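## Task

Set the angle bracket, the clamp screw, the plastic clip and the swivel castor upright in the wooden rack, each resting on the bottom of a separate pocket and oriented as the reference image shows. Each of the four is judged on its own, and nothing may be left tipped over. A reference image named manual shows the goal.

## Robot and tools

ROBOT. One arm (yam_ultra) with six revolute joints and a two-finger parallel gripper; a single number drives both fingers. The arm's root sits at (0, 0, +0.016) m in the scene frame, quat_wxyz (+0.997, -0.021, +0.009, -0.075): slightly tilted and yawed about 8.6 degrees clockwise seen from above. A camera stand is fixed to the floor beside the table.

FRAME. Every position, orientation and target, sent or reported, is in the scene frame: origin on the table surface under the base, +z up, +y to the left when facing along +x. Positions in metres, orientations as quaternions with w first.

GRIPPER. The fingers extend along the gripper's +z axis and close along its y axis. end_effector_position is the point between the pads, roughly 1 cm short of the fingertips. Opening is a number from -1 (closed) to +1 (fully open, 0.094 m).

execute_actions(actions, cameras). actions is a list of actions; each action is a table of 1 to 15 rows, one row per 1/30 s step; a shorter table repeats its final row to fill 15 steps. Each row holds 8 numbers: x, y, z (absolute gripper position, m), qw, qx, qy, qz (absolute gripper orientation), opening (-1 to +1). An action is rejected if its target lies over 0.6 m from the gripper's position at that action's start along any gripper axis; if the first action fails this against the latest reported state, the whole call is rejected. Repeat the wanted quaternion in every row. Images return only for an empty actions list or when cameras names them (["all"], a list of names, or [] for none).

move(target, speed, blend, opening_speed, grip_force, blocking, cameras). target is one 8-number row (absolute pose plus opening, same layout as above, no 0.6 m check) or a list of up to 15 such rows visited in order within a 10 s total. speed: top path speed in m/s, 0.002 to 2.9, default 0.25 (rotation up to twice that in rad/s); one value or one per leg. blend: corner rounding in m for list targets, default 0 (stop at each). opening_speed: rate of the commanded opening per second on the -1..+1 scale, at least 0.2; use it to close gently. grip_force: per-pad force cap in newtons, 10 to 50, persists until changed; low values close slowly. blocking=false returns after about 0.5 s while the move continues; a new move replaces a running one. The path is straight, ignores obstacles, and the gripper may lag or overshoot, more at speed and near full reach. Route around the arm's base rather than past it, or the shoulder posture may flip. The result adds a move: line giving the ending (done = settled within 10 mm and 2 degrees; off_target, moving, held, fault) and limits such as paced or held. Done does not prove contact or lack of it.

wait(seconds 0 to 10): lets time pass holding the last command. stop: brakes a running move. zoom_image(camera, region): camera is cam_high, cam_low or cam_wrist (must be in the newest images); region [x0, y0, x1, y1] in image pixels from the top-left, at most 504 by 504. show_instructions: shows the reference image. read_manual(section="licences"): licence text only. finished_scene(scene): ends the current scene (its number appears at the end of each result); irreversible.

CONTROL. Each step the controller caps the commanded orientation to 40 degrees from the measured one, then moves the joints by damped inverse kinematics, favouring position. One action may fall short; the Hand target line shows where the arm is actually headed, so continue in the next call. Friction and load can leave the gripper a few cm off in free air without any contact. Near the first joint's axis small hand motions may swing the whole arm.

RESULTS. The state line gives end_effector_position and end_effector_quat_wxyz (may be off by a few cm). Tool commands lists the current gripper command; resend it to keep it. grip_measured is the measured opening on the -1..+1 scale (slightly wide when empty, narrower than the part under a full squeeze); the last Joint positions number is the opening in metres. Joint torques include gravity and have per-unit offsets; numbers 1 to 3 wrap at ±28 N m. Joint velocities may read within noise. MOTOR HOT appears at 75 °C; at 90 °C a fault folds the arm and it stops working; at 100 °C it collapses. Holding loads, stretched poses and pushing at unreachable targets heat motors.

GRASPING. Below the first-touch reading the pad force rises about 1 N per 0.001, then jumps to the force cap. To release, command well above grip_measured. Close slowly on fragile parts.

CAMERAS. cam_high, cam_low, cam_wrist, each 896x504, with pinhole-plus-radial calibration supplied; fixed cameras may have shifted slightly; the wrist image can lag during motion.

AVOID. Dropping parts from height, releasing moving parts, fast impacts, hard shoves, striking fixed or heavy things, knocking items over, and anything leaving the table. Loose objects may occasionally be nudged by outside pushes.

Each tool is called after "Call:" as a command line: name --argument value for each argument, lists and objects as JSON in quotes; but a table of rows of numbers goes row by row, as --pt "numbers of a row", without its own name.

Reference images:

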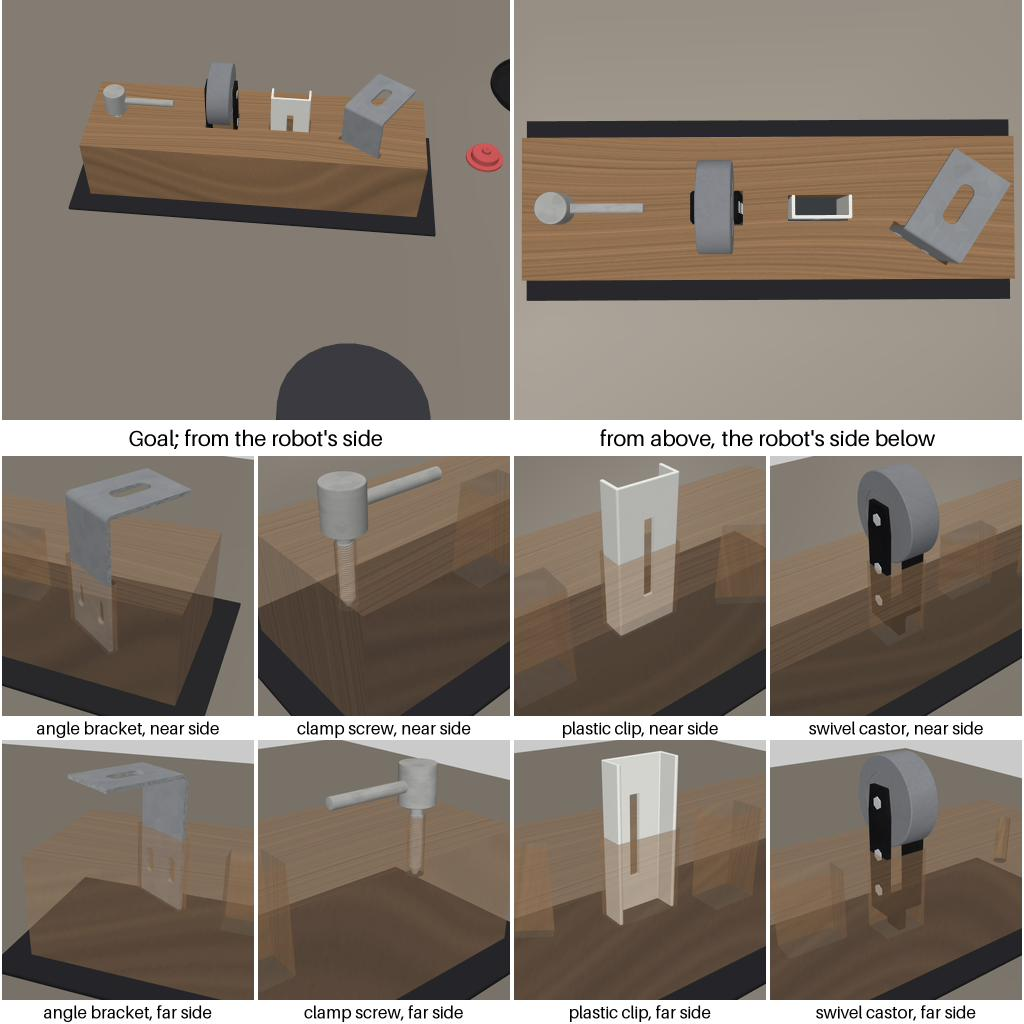

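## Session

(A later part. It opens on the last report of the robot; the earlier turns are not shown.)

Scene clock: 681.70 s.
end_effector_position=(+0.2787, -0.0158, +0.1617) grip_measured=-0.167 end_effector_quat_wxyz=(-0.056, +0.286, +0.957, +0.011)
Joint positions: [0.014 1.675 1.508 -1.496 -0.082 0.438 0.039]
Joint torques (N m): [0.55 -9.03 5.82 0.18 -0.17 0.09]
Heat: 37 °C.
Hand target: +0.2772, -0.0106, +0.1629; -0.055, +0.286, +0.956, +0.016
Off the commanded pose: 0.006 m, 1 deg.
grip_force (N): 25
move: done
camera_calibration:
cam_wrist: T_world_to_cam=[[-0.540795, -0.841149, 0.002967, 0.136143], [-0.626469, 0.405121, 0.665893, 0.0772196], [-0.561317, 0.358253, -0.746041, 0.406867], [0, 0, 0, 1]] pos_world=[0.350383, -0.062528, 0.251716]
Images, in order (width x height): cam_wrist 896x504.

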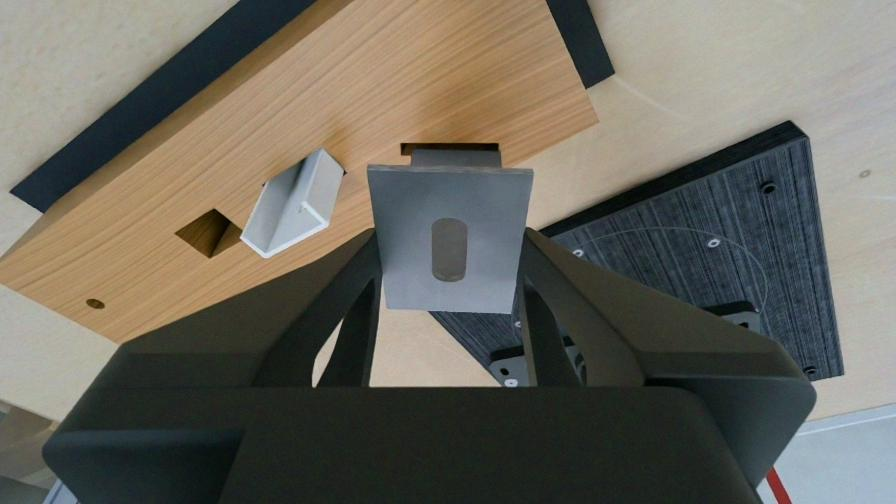

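Call:
move --target '[0.2792, -0.0062, 0.163, -0.0543, 0.2862, 0.9565, 0.0163, -0.5]' --speed 0.04 --cameras '["cam_wrist"]'

Call:
zoom_image --camera "cam_wrist" --region '[340, 80, 560, 200]'

Scene clock: 688.07 s.
end_effector_position=(+0.2789, -0.0128, +0.1615) grip_measured=-0.167 end_effector_quat_wxyz=(-0.056, +0.285, +0.957, +0.007)
Joint positions: [0.029 1.675 1.508 -1.496 -0.076 0.452 0.039]
Joint torques (N m): [0.57 -8.68 6.24 0.2 -0.25 0.09]
Heat: 37 °C.
Hand target: +0.2791, -0.0063, +0.1630; -0.055, +0.286, +0.956, +0.016
Off the commanded pose: 0.007 m, 1 deg.
grip_force (N): 25
move: done
camera_calibration:
cam_wrist: T_world_to_cam=[[-0.539502, -0.841923, 0.0101665, 0.137158], [-0.62565, 0.408937, 0.664329, 0.0763013], [-0.563471, 0.352046, -0.747371, 0.406494], [0, 0, 0, 1]] pos_world=[0.350782, -0.0588309, 0.251718]
Images, in order (width x height): cam_wrist 896x504.

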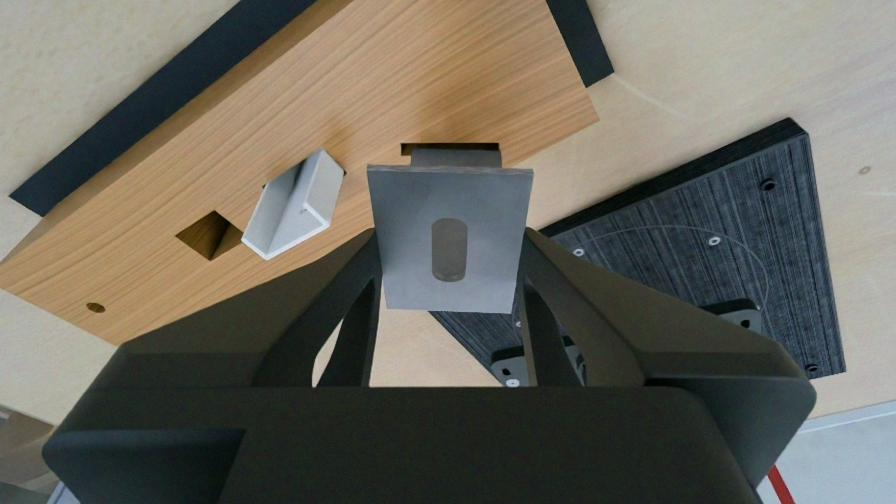

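Scaled by 2.291 from the camera's 896x504 image, which has a finer 1280x720 frame.

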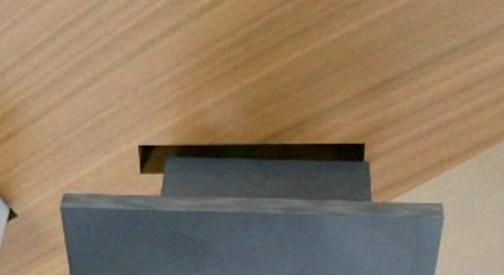

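Call:
move --target '[0.2792, -0.0062, 0.163, -0.053, 0.2866, 0.9562, 0.0275, -0.5]' --speed 0.04 --cameras '["cam_wrist"]'

Call:
zoom_image --camera "cam_wrist" --region '[340, 80, 560, 200]'

Scene clock: 701.37 s.
end_effector_position=(+0.2789, -0.0128, +0.1615) grip_measured=-0.167 end_effector_quat_wxyz=(-0.056, +0.285, +0.957, +0.007)
Joint positions: [0.029 1.675 1.508 -1.496 -0.076 0.452 0.039]
Joint torques (N m): [-0.61 -9.21 5.75 0.26 -0.4 -0.02]
Heat: 37 °C.
Hand target: +0.2792, -0.0063, +0.1631; -0.053, +0.286, +0.956, +0.027
Off the commanded pose: 0.007 m, 2 deg.
grip_force (N): 25
move: done
camera_calibration:
cam_wrist: T_world_to_cam=[[-0.539801, -0.841731, 0.0101872, 0.137269], [-0.625526, 0.409188, 0.664291, 0.076282], [-0.563323, 0.352212, -0.747405, 0.40646], [0, 0, 0, 1]] pos_world=[0.350783, -0.0588304, 0.251718]
Images, in order (width x height): cam_wrist 896x504.

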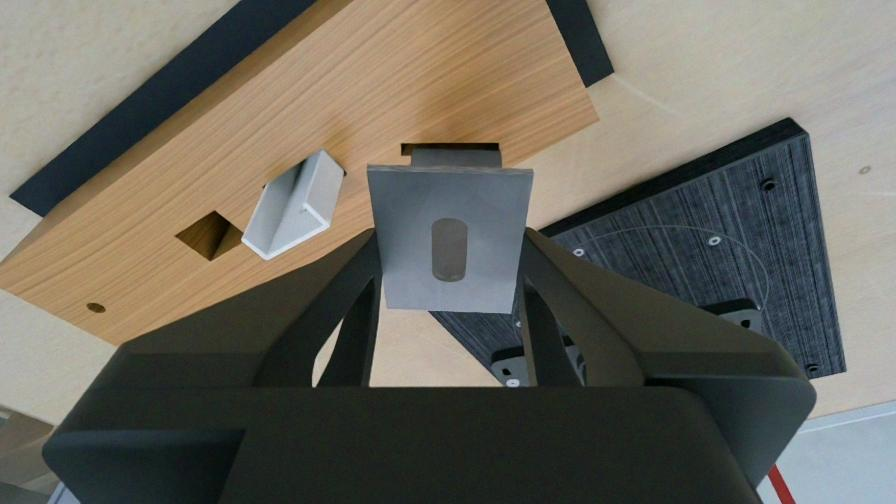

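Scaled by 2.291 from the camera's 896x504 image, which has a finer 1280x720 frame.

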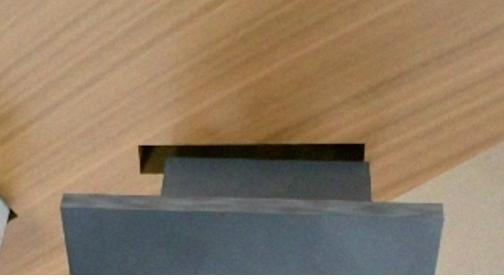

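Call:
move --pt "0.279 -0.009 0.182 -0.053 0.2866 0.9562 0.0235 -0.5" --pt "0.2775 -0.009 0.163 -0.053 0.2866 0.9562 0.0235 -0.5" --speed 0.1 --blend '[0.01, 0]' --cameras '["cam_wrist"]'

Call:
zoom_image --camera "cam_wrist" --region '[340, 80, 560, 200]'

Scene clock: 707.87 s.
end_effector_position=(+0.2777, -0.0097, +0.1628) grip_measured=-0.167 end_effector_quat_wxyz=(-0.060, +0.287, +0.956, +0.016)
Joint positions: [0.027 1.675 1.512 -1.506 -0.095 0.452 0.039]
Joint torques (N m): [-0.88 -9.36 5.12 0.32 -0.17 -0.08]
Heat: 37 °C.
Hand target: +0.2775, -0.0090, +0.1630; -0.053, +0.286, +0.956, +0.023
Off the commanded pose: 0.001 m, 1 deg.
grip_force (N): 25
move: done; blend cut to 0.0095 m at target 1
camera_calibration:
cam_wrist: T_world_to_cam=[[-0.543373, -0.83948, -0.00426361, 0.142679], [-0.621389, 0.398784, 0.674423, 0.070533], [-0.564465, 0.369113, -0.738332, 0.404677], [0, 0, 0, 1]] pos_world=[0.349783, -0.0577224, 0.251825]
Images, in order (width x height): cam_wrist 896x504.

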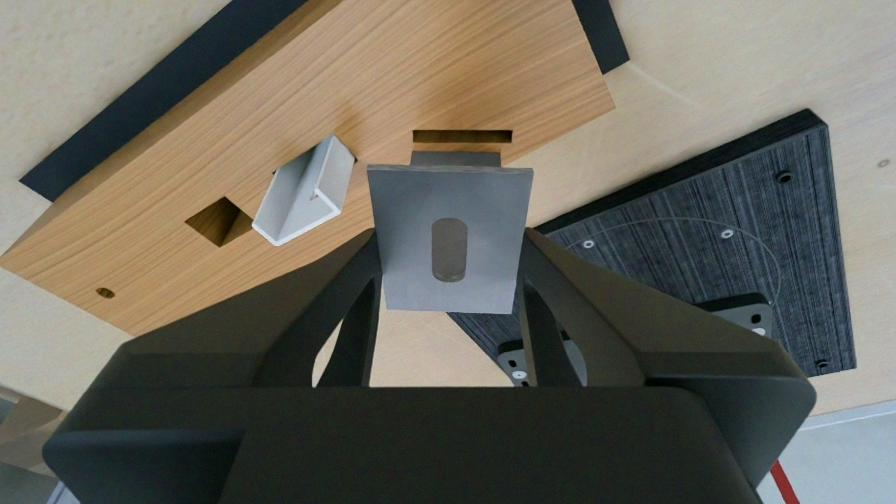

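Scaled by 2.291 from the camera's 896x504 image, which has a finer 1280x720 frame.

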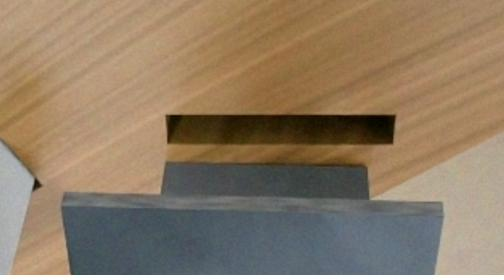

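Call:
move --pt "0.283 -0.0155 0.182 -0.053 0.2866 0.9562 0.0235 -0.5" --pt "0.2821 -0.0157 0.164 -0.053 0.2866 0.9562 0.0235 -0.5" --speed 0.1 --blend '[0.01, 0]' --cameras '["cam_wrist"]'

Call:
zoom_image --camera "cam_wrist" --region '[340, 80, 560, 200]'

Scene clock: 717.37 s.
end_effector_position=(+0.2821, -0.0150, +0.1688) grip_measured=-0.167 end_effector_quat_wxyz=(-0.049, +0.288, +0.956, +0.019)
Joint positions: [0.009 1.675 1.537 -1.51 -0.096 0.438 0.039]
Joint torques (N m): [-1.01 -7.58 5.41 0.35 -0.15 -0.11]
Heat: 37 °C.
Hand target: +0.2821, -0.0157, +0.1641; -0.053, +0.287, +0.956, +0.023
Off the commanded pose: 0.005 m, 1 deg.
grip_force (N): 25
move: done; blend cut to 0.009 m at target 1
camera_calibration:
cam_wrist: T_world_to_cam=[[-0.545764, -0.837785, -0.0160889, 0.143313], [-0.635249, 0.40115, 0.659953, 0.0777061], [-0.546444, 0.370399, -0.751135, 0.410668], [0, 0, 0, 1]] pos_world=[0.351985, -0.0632177, 0.259491]
Images, in order (width x height): cam_wrist 896x504.

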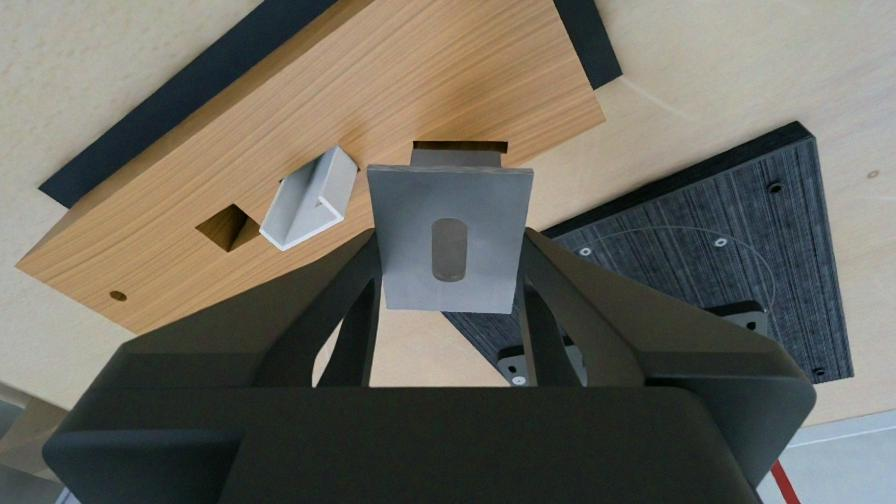

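Scaled by 2.291 from the camera's 896x504 image, which has a finer 1280x720 frame.

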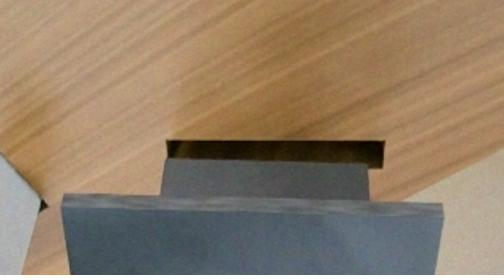

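Call:
move --target '[0.281, -0.0175, 0.15, -0.053, 0.2866, 0.9562, 0.0235, -0.5]' --speed 0.08 --grip_force 15 --cameras '["cam_wrist"]'

Call:
zoom_image --camera "cam_wrist" --region '[340, 80, 560, 200]'

Scene clock: 723.90 s.
end_effector_position=(+0.2815, -0.0163, +0.1535) grip_measured=-0.164 end_effector_quat_wxyz=(-0.052, +0.287, +0.956, +0.019)
Joint positions: [0.006 1.675 1.476 -1.454 -0.096 0.433 0.039]
Joint torques (N m): [-1.26 -8.01 5.22 0.31 -0.13 -0.12]
Heat: 37 °C.
Hand target: +0.2810, -0.0176, +0.1500; -0.053, +0.287, +0.956, +0.023
Off the commanded pose: 0.004 m, 1 deg.
grip_force (N): 15
move: done
camera_calibration:
cam_wrist: T_world_to_cam=[[-0.54445, -0.83867, -0.0143854, 0.140979], [-0.632717, 0.399369, 0.663455, 0.0866613], [-0.550675, 0.37032, -0.748077, 0.400047], [0, 0, 0, 1]] pos_world=[0.351884, -0.0645201, 0.243798]
Images, in order (width x height): cam_wrist 896x504.

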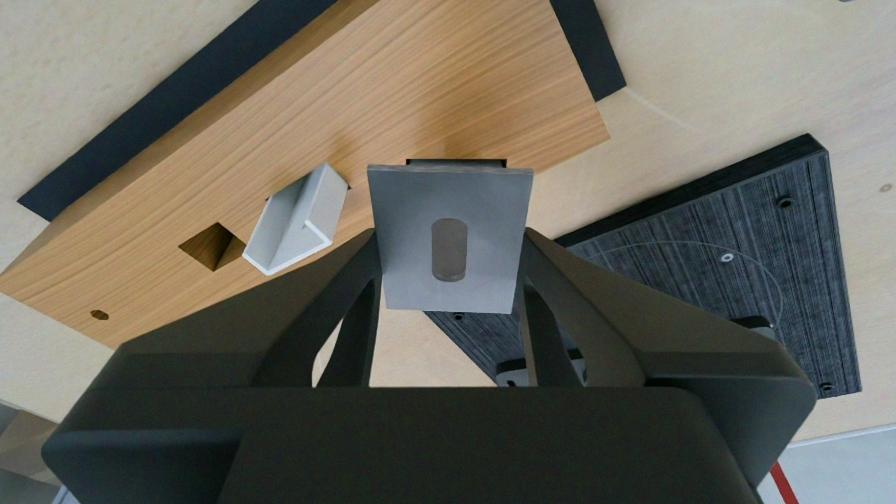

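Scaled by 2.291 from the camera's 896x504 image, which has a finer 1280x720 frame.

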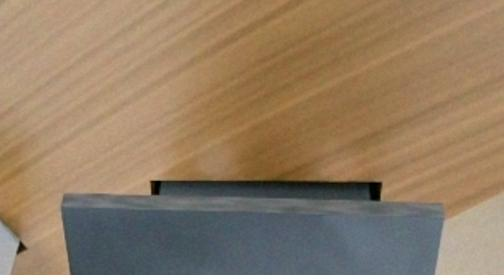

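Call:
move --target '[0.281, -0.0175, 0.116, -0.053, 0.2866, 0.9562, 0.0235, -0.5]' --speed 0.05 --cameras '["cam_wrist", "cam_low"]'

Call:
zoom_image --camera "cam_low" --region '[465, 210, 525, 290]'

Scene clock: 727.77 s.
end_effector_position=(+0.2820, -0.0178, +0.1215) grip_measured=-0.164 end_effector_quat_wxyz=(-0.048, +0.287, +0.956, +0.020)
Joint positions: [0.006 1.675 1.349 -1.319 -0.096 0.433 0.039]
Joint torques (N m): [-0.87 -7.64 5.19 0.38 -0.16 -0.06]
Heat: 37 °C.
Hand target: +0.2809, -0.0176, +0.1160; -0.053, +0.287, +0.956, +0.023
Off the commanded pose: 0.006 m, 1 deg.
grip_force (N): 15
move: done
camera_calibration:
cam_wrist: T_world_to_cam=[[-0.544066, -0.838858, -0.0175625, 0.139825], [-0.637837, 0.399907, 0.658209, 0.111015], [-0.545121, 0.369311, -0.752631, 0.375884], [0, 0, 0, 1]] pos_world=[0.351785, -0.0659207, 0.212287]
Images, in order (width x height): cam_low 896x504, cam_wrist 896x504.

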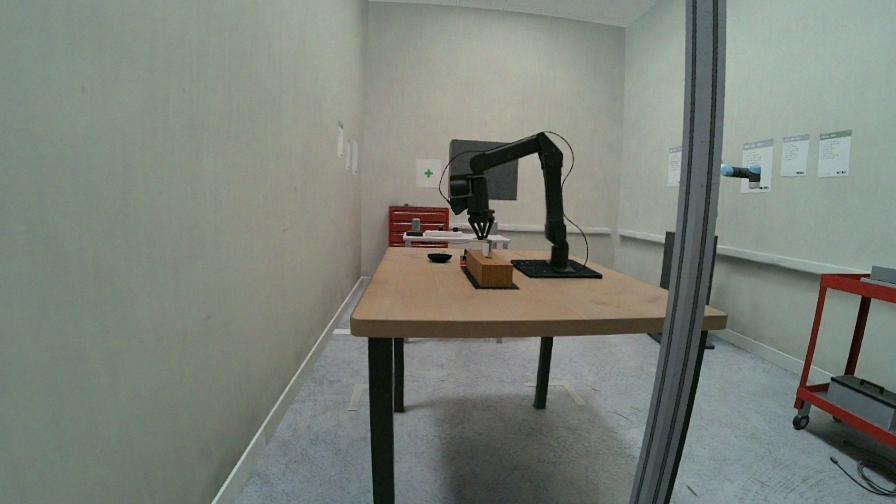

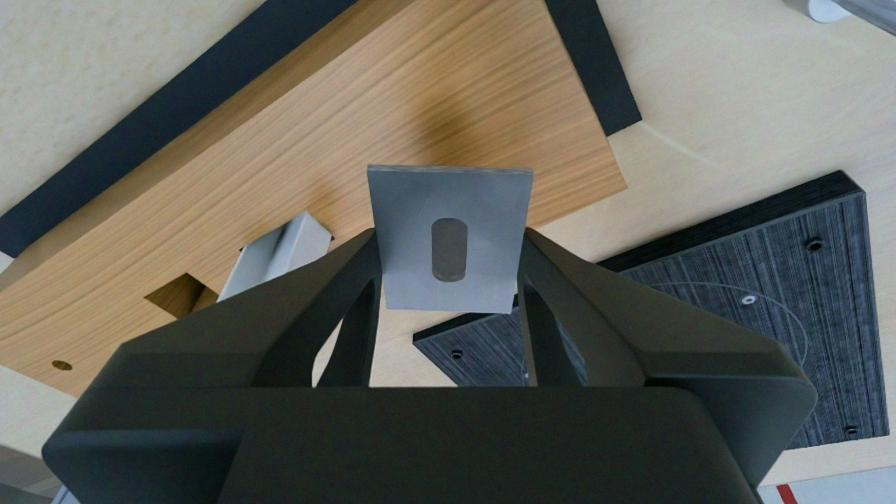

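Scaled by 6.300 from the camera's 896x504 image, which has a finer 1280x720 frame.

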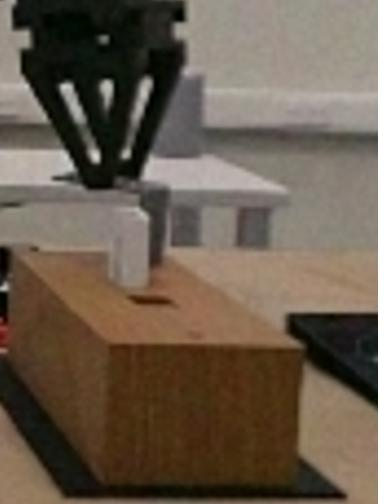

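Call:
move --target '[0.281, -0.0175, 0.106, -0.053, 0.2866, 0.9562, 0.0235, -0.5]' --speed 0.04

Call:
wait --seconds 0.3 --cameras '["cam_low"]'

Call:
zoom_image --camera "cam_low" --region '[465, 210, 525, 290]'

Scene clock: 731.83 s.
end_effector_position=(+0.2821, -0.0181, +0.1154) grip_measured=-0.164 end_effector_quat_wxyz=(-0.047, +0.287, +0.957, +0.020)
Joint positions: [0.006 1.675 1.325 -1.292 -0.096 0.433 0.039]
Joint torques (N m): [-0.76 -7.15 4.38 0.52 -0.11 -0.07]
Heat: 36 °C.
Hand target: +0.2808, -0.0175, +0.1062; -0.053, +0.287, +0.956, +0.023
Off the commanded pose: 0.009 m, 1 deg.
grip_force (N): 15
move: done

Scene clock: 732.13 s.
end_effector_position=(+0.2821, -0.0181, +0.1154) grip_measured=-0.164 end_effector_quat_wxyz=(-0.047, +0.287, +0.957, +0.020)
Joint positions: [0.006 1.675 1.325 -1.292 -0.096 0.433 0.039]
Joint torques (N m): [-0.69 -7.12 4.29 0.51 -0.12 -0.09]
Heat: 36 °C.
Hand target: +0.2808, -0.0175, +0.1062; -0.053, +0.287, +0.956, +0.023
Tool commands: gripper/opening=-0.5
Off the commanded pose: 0.009 m, 1 deg.
grip_force (N): 15
wait: 0.30 s; at rest by 0.17 s
Images, in order (width x height): cam_low 896x504.

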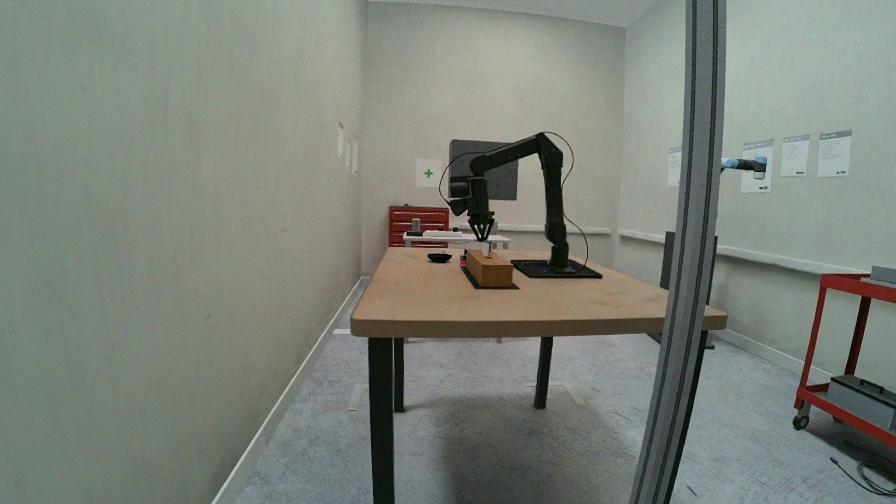

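Scaled by 6.300 from the camera's 896x504 image, which has a finer 1280x720 frame.

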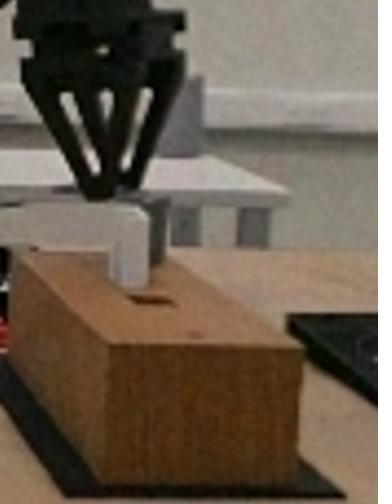

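Call:
move --target '[0.281, -0.0175, 0.1, -0.053, 0.2866, 0.9562, 0.0235, -0.5]' --speed 0.04 --cameras '["cam_wrist"]'

Scene clock: 737.60 s.
end_effector_position=(+0.2867, -0.0191, +0.1129) grip_measured=-0.164 end_effector_quat_wxyz=(-0.037, +0.287, +0.957, +0.021)
Joint positions: [0.005 1.675 1.317 -1.264 -0.096 0.433 0.039]
Joint torques (N m): [-0.42 -6.95 3.64 0.46 -0.13 -0.08]
Heat: 36 °C.
Hand target: +0.2807, -0.0175, +0.1005; -0.053, +0.287, +0.956, +0.024
Off the commanded pose: 0.014 m, 2 deg.
grip_force (N): 15
move: off_target
camera_calibration:
cam_wrist: T_world_to_cam=[[-0.543318, -0.839086, -0.0272148, 0.14207], [-0.652887, 0.401928, 0.642022, 0.126264], [-0.527773, 0.36659, -0.766203, 0.369027], [0, 0, 0, 1]] pos_world=[0.354388, -0.0668215, 0.205552]
Images, in order (width x height): cam_wrist 896x504.

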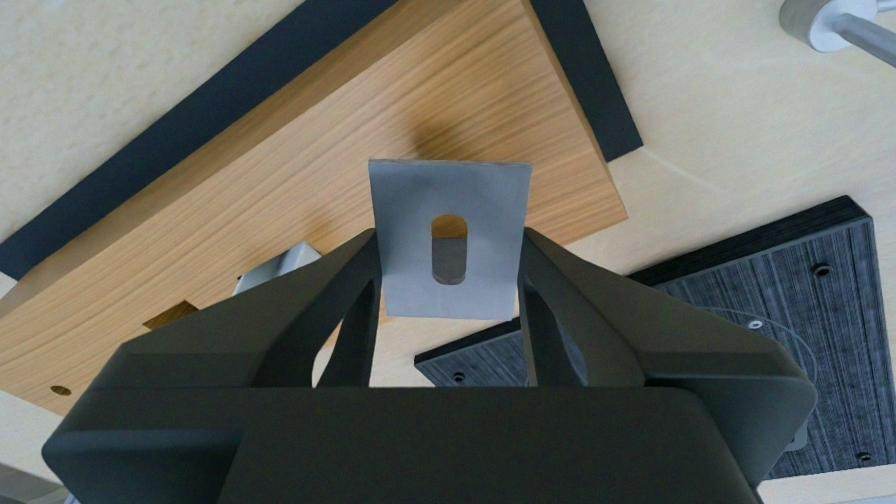

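Call:
move --pt "0.285 -0.0178 0.111 -0.05 0.2866 0.9565 0.0235 -0.5" --pt "0.285 -0.0178 0.113 -0.05 0.2866 0.9565 0.0235 0.0" --speed 0.04 --opening_speed 0.4

Call:
move --pt "0.285 -0.0178 0.2 -0.05 0.2866 0.9565 0.0235 0.0" --pt "0.25 -0.06 0.25 -0.0436 0 0.999 0 0.0" --speed '[0.1, 0.3]' --cameras '["cam_wrist", "cam_low"]'

Call:
zoom_image --camera "cam_low" --region '[465, 210, 525, 290]'

Scene clock: 744.77 s.
end_effector_position=(+0.2847, -0.0184, +0.1134) grip_measured=-0.002 end_effector_quat_wxyz=(-0.042, +0.287, +0.957, +0.021)
Joint positions: [0.006 1.676 1.32 -1.276 -0.097 0.433 0.047]
Joint torques (N m): [-0.57 -6.97 7.54 0.09 -0.12 -0.08]
Heat: 36 °C.
Hand target: +0.2850, -0.0178, +0.1130; -0.050, +0.287, +0.956, +0.023
Off the commanded pose: 0.001 m, 1 deg.
grip_force (N): 15
move: done

Scene clock: 747.93 s.
end_effector_position=(+0.2566, -0.0589, +0.2478) grip_measured=-0.002 end_effector_quat_wxyz=(+0.076, +0.003, +0.997, -0.029)
Joint positions: [-0.141 1.444 1.616 -1.57 -0.032 -0.28 0.047]
Joint torques (N m): [-0.76 -6.58 5.94 0.67 0.02 -0.14]
Heat: 36 °C.
Hand target: +0.2503, -0.0600, +0.2492; +0.073, +0.000, +0.997, -0.034
Off the commanded pose: 0.007 m, 14 deg.
joint sent to its limit — joint 4 (wrist pitch), lower limit. The joint targets are off in orientation, not in position.
grip_force (N): 15
move: off_target
camera_calibration:
cam_wrist: T_world_to_cam=[[0.000433337, -0.998621, 0.0525042, -0.0727939], [-0.894933, 0.0230402, 0.445606, 0.124513], [-0.446201, -0.0471809, -0.893688, 0.4574], [0, 0, 0, 1]] pos_world=[0.315554, -0.0539817, 0.357111]
Images, in order (width x height): cam_low 896x504, cam_wrist 896x504.

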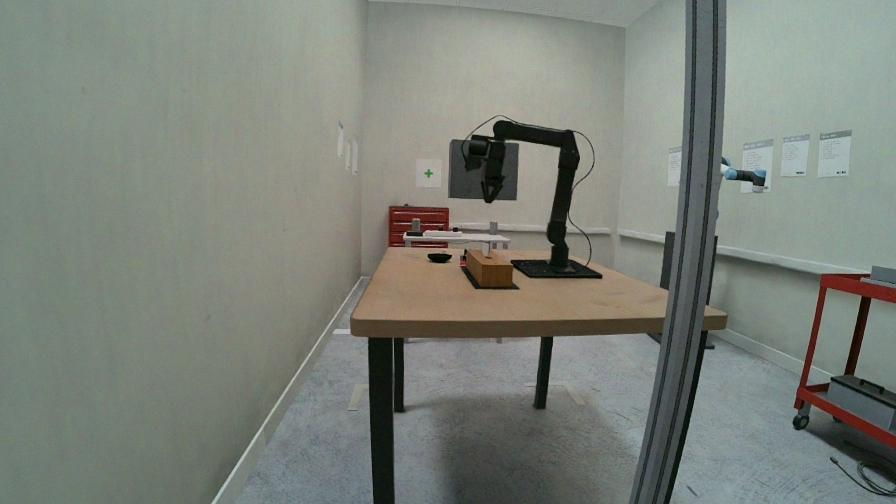

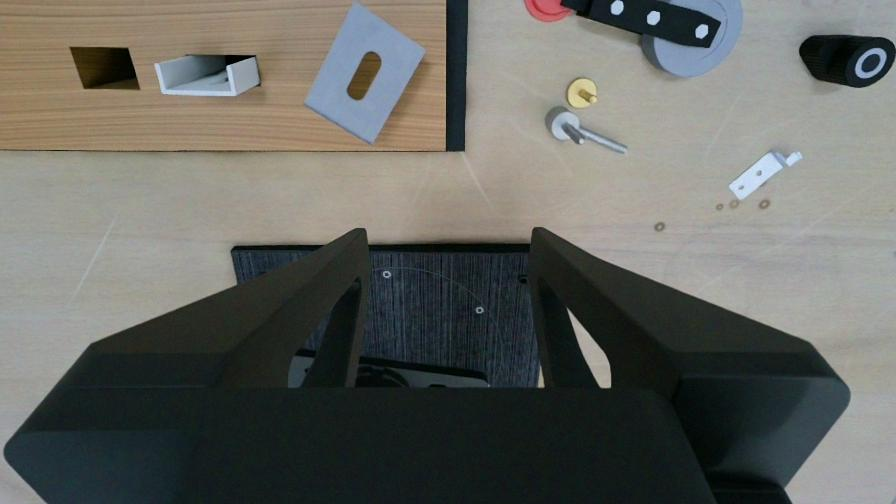

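Scaled by 6.300 from the camera's 896x504 image, which has a finer 1280x720 frame.

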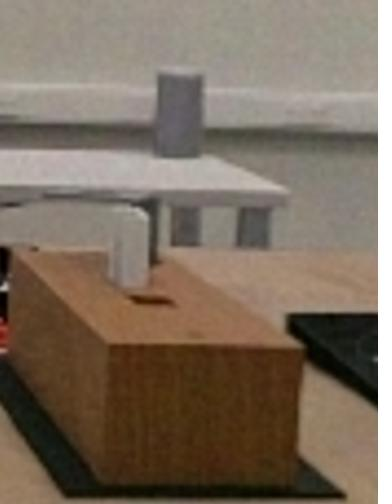

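Call:
move --pt "0.29 -0.15 0.24 0 0.7826 0.6225 0 0.4" --pt "0.304 -0.237 0.13 0 0.7826 0.6225 0 0.4" --speed '[0.35, 0.25]' --blend '[0.03, 0]' --grip_force 50 --cameras '["cam_wrist"]'

Scene clock: 780.30 s.
end_effector_position=(+0.3038, -0.2364, +0.1368) grip_measured=+0.398 end_effector_quat_wxyz=(+0.005, +0.785, +0.619, -0.001)
Joint positions: [-0.547 2.017 1.822 -1.375 -0.042 1.11 0.066]
Joint torques (N m): [-0.8 -10.76 5.87 0.54 -0.08 -0.11]
Heat: 36 °C.
Hand target: +0.3039, -0.2369, +0.1300; +0.000, +0.783, +0.622, +0.000
Off the commanded pose: 0.007 m, 1 deg.
move: done
camera_calibration:
cam_wrist: T_world_to_cam=[[-0.974337, 0.224693, -0.0133958, 0.350127], [0.177016, 0.801635, 0.571005, 0.0614877], [0.13904, 0.55398, -0.820837, 0.325113], [0, 0, 0, 1]] pos_world=[0.285054, -0.308068, 0.236445]
Images, in order (width x height): cam_wrist 896x504.

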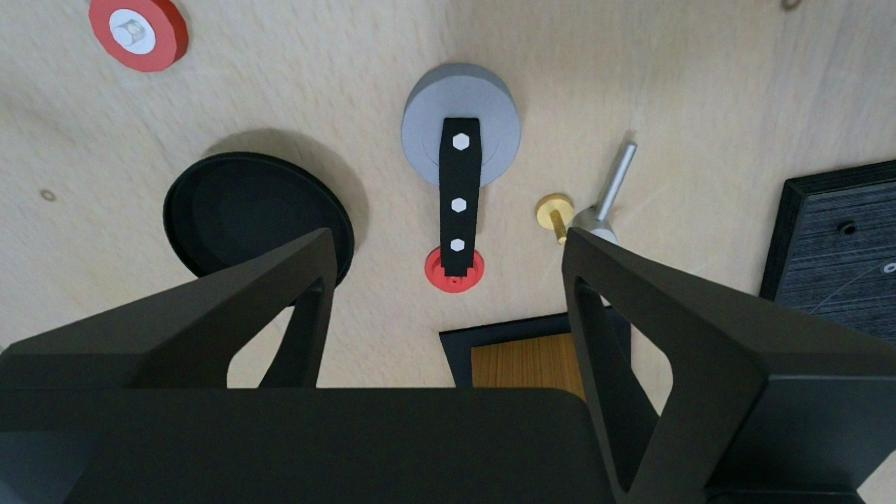

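Call:
move --pt "0.298 -0.233 0.06 0 0.789 0.614 0 0.4" --pt "0.298 -0.233 0.0155 0 0.789 0.614 0 0.4" --speed '[0.15, 0.1]' --blend '[0.01, 0]' --cameras '["cam_wrist"]'

Scene clock: 788.77 s.
end_effector_position=(+0.3004, -0.2376, +0.0274) grip_measured=+0.398 end_effector_quat_wxyz=(+0.013, +0.787, +0.616, +0.002)
Joint positions: [-0.543 2.062 1.445 -0.937 -0.044 1.121 0.066]
Joint torques (N m): [0.03 -9.84 4.97 0.63 -0.05 0.08]
Heat: 36 °C.
Hand target: +0.2978, -0.2329, +0.0159; +0.000, +0.789, +0.614, +0.000
Off the commanded pose: 0.013 m, 2 deg.
move: off_target
camera_calibration:
cam_wrist: T_world_to_cam=[[-0.972489, 0.231125, -0.0291082, 0.347051], [0.17438, 0.805124, 0.566892, 0.12725], [0.154458, 0.54622, -0.823278, 0.230132], [0, 0, 0, 1]] pos_world=[0.279768, -0.308367, 0.127427]
Images, in order (width x height): cam_wrist 896x504.

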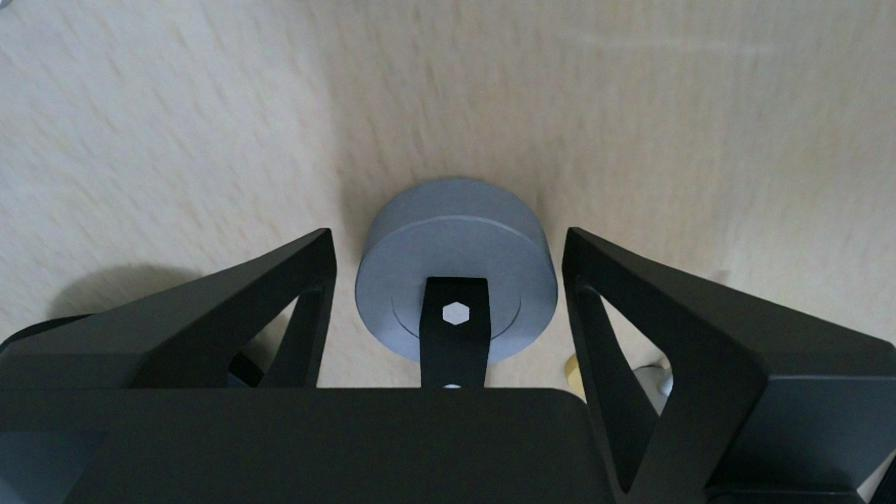

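Call:
move --pt "0.297 -0.229 0.03 0 0.789 0.614 0 0.4" --pt "0.296 -0.229 0.013 0 0.789 0.614 0 0.4" --speed 0.08 --cameras '["cam_wrist"]'

Scene clock: 792.93 s.
end_effector_position=(+0.2973, -0.2335, +0.0211) grip_measured=+0.398 end_effector_quat_wxyz=(+0.008, +0.788, +0.616, +0.001)
Joint positions: [-0.54 2.062 1.418 -0.921 -0.044 1.126 0.066]
Joint torques (N m): [0.2 -10.48 4.97 0.56 -0.06 0.07]
Heat: 36 °C.
Hand target: +0.2959, -0.2290, +0.0132; +0.000, +0.789, +0.614, +0.000
Off the commanded pose: 0.009 m, 1 deg.
move: done
camera_calibration:
cam_wrist: T_world_to_cam=[[-0.972305, 0.232846, -0.0201234, 0.343007], [0.180052, 0.801172, 0.570705, 0.125363], [0.149009, 0.551277, -0.820908, 0.225948], [0, 0, 0, 1]] pos_world=[0.277268, -0.304865, 0.12084]
Images, in order (width x height): cam_wrist 896x504.

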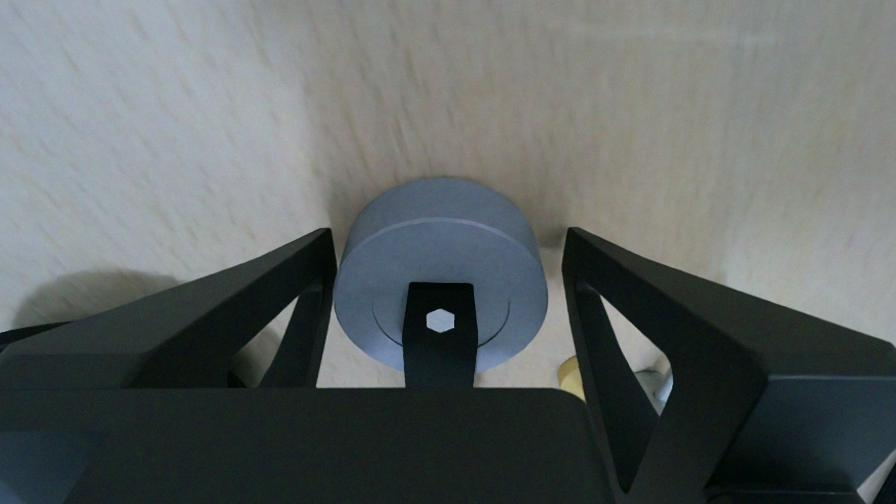

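Call:
move --target '[0.296, -0.229, 0.013, 0, 0.789, 0.614, 0, -0.1]' --speed 0.05 --opening_speed 0.4 --cameras '["cam_wrist"]'

Scene clock: 801.37 s.
end_effector_position=(+0.2978, -0.2339, +0.0212) grip_measured=+0.172 end_effector_quat_wxyz=(+0.009, +0.788, +0.616, +0.002)
Joint positions: [-0.54 2.062 1.418 -0.918 -0.044 1.126 0.055]
Joint torques (N m): [-0.05 -10.65 4.96 0.59 -0.09 0.09]
Heat: 37 °C.
Hand target: +0.2959, -0.2290, +0.0132; +0.000, +0.789, +0.614, +0.000
Off the commanded pose: 0.010 m, 1 deg.
move: done
camera_calibration:
cam_wrist: T_world_to_cam=[[-0.972192, 0.233095, -0.0225802, 0.343713], [0.179073, 0.802067, 0.569755, 0.126154], [0.150918, 0.549868, -0.821504, 0.22526], [0, 0, 0, 1]] pos_world=[0.277569, -0.305165, 0.120936]
Images, in order (width x height): cam_wrist 896x504.

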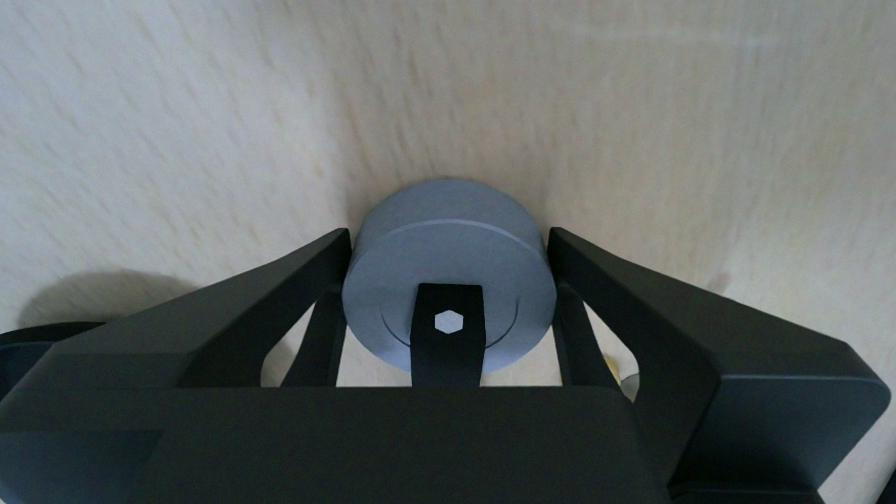

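Call:
move --target '[0.296, -0.235, 0.18, 0, 0.789, 0.614, 0, -0.1]' --speed 0.12 --cameras '["cam_wrist", "cam_low"]'

Call:
zoom_image --camera "cam_low" --region '[430, 190, 550, 290]'

Scene clock: 808.13 s.
end_effector_position=(+0.2978, -0.2324, +0.1725) grip_measured=+0.172 end_effector_quat_wxyz=(-0.003, +0.790, +0.613, -0.001)
Joint positions: [-0.554 2.024 1.974 -1.538 -0.044 1.115 0.055]
Joint torques (N m): [-1.76 -11.41 8.85 0.2 -0.04 -0.13]
Heat: 37 °C.
Hand target: +0.2959, -0.2350, +0.1800; +0.001, +0.789, +0.614, +0.000
Off the commanded pose: 0.008 m, 0 deg.
move: done
camera_calibration:
cam_wrist: T_world_to_cam=[[-0.971144, 0.238495, 0.0000426316, 0.343883], [0.194458, 0.791724, 0.579103, 0.0301063], [0.138079, 0.5624, -0.815255, 0.354389], [0, 0, 0, 1]] pos_world=[0.279172, -0.305159, 0.271468]
Images, in order (width x height): cam_low 896x504, cam_wrist 896x504.

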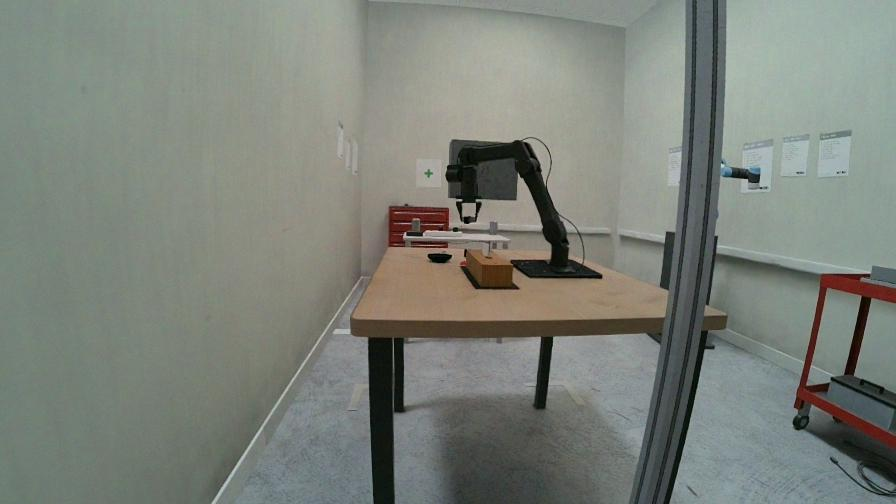

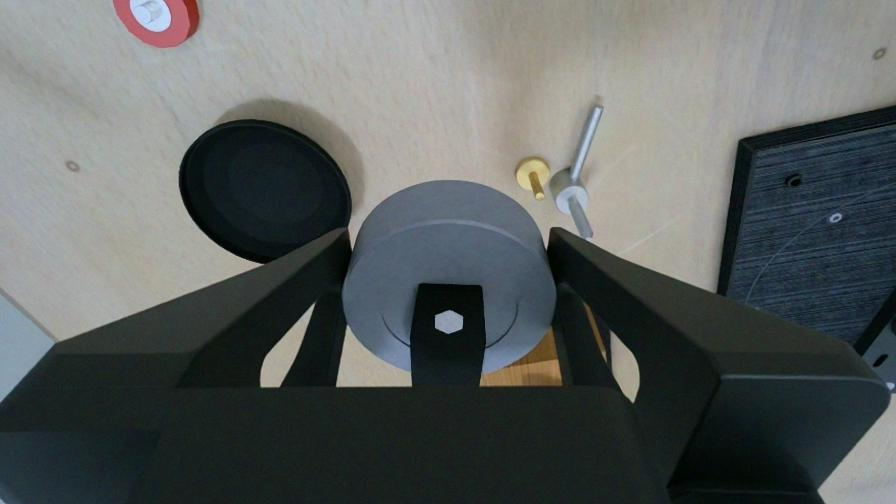

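Scaled by 4.200 from the camera's 896x504 image, which has a finer 1280x720 frame.

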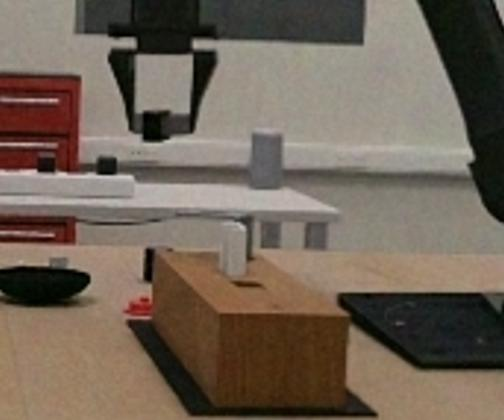

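Call:
move --pt "0.27 -0.12 0.24 0 0.383 0.924 0 -0.1" --pt "0.23 0.08 0.25 0.3827 0 0.9239 0 -0.1" --pt "0.16 0.17 0.18 0.3827 0 0.9239 0 -0.1" --pt "0.16 0.17 0.098 0.3827 0 0.9239 0 -0.1" --speed '[0.25, 0.25, 0.25, 0.15]' --blend '[0.04, 0.04, 0.02, 0]' --cameras '["cam_wrist", "cam_low"]'

Call:
zoom_image --camera "cam_low" --region '[430, 190, 550, 290]'

Scene clock: 837.57 s.
end_effector_position=(+0.1557, +0.1729, +0.0975) grip_measured=+0.172 end_effector_quat_wxyz=(+0.366, -0.003, +0.931, +0.005)
Joint positions: [1.543 1.124 0.614 -0.836 0.746 1.314 0.055]
Joint torques (N m): [0.28 -2.71 5.52 0.99 0.66 0.05]
Heat: 36 °C.
Hand target: +0.1598, +0.1699, +0.0981; +0.382, +0.000, +0.924, +0.000
Off the commanded pose: 0.005 m, 2 deg.
move: done
camera_calibration:
cam_wrist: T_world_to_cam=[[0.0206133, -0.999775, -0.00501105, 0.169352], [-0.99081, -0.0197579, -0.133807, 0.174573], [0.133678, 0.00772321, -0.990995, 0.198622], [0, 0, 0, 1]] pos_world=[0.142926, 0.17123, 0.221041]
Images, in order (width x height): cam_low 896x504, cam_wrist 896x504.

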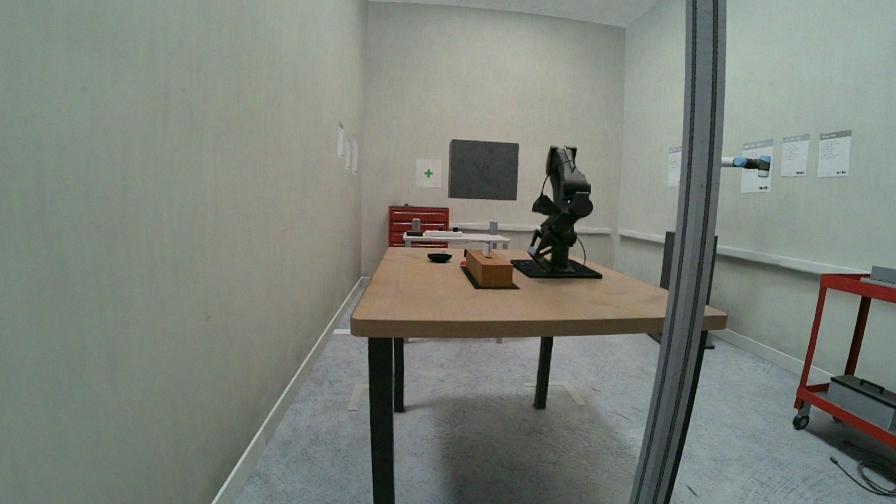

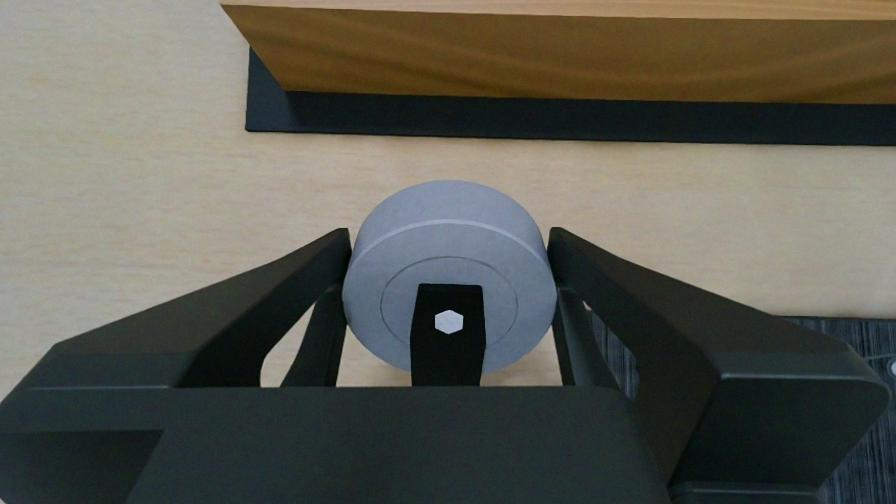

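Scaled by 4.200 from the camera's 896x504 image, which has a finer 1280x720 frame.

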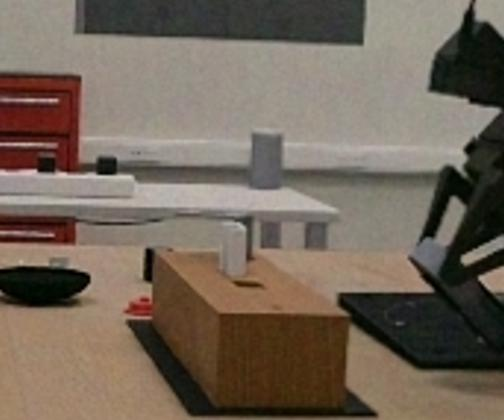

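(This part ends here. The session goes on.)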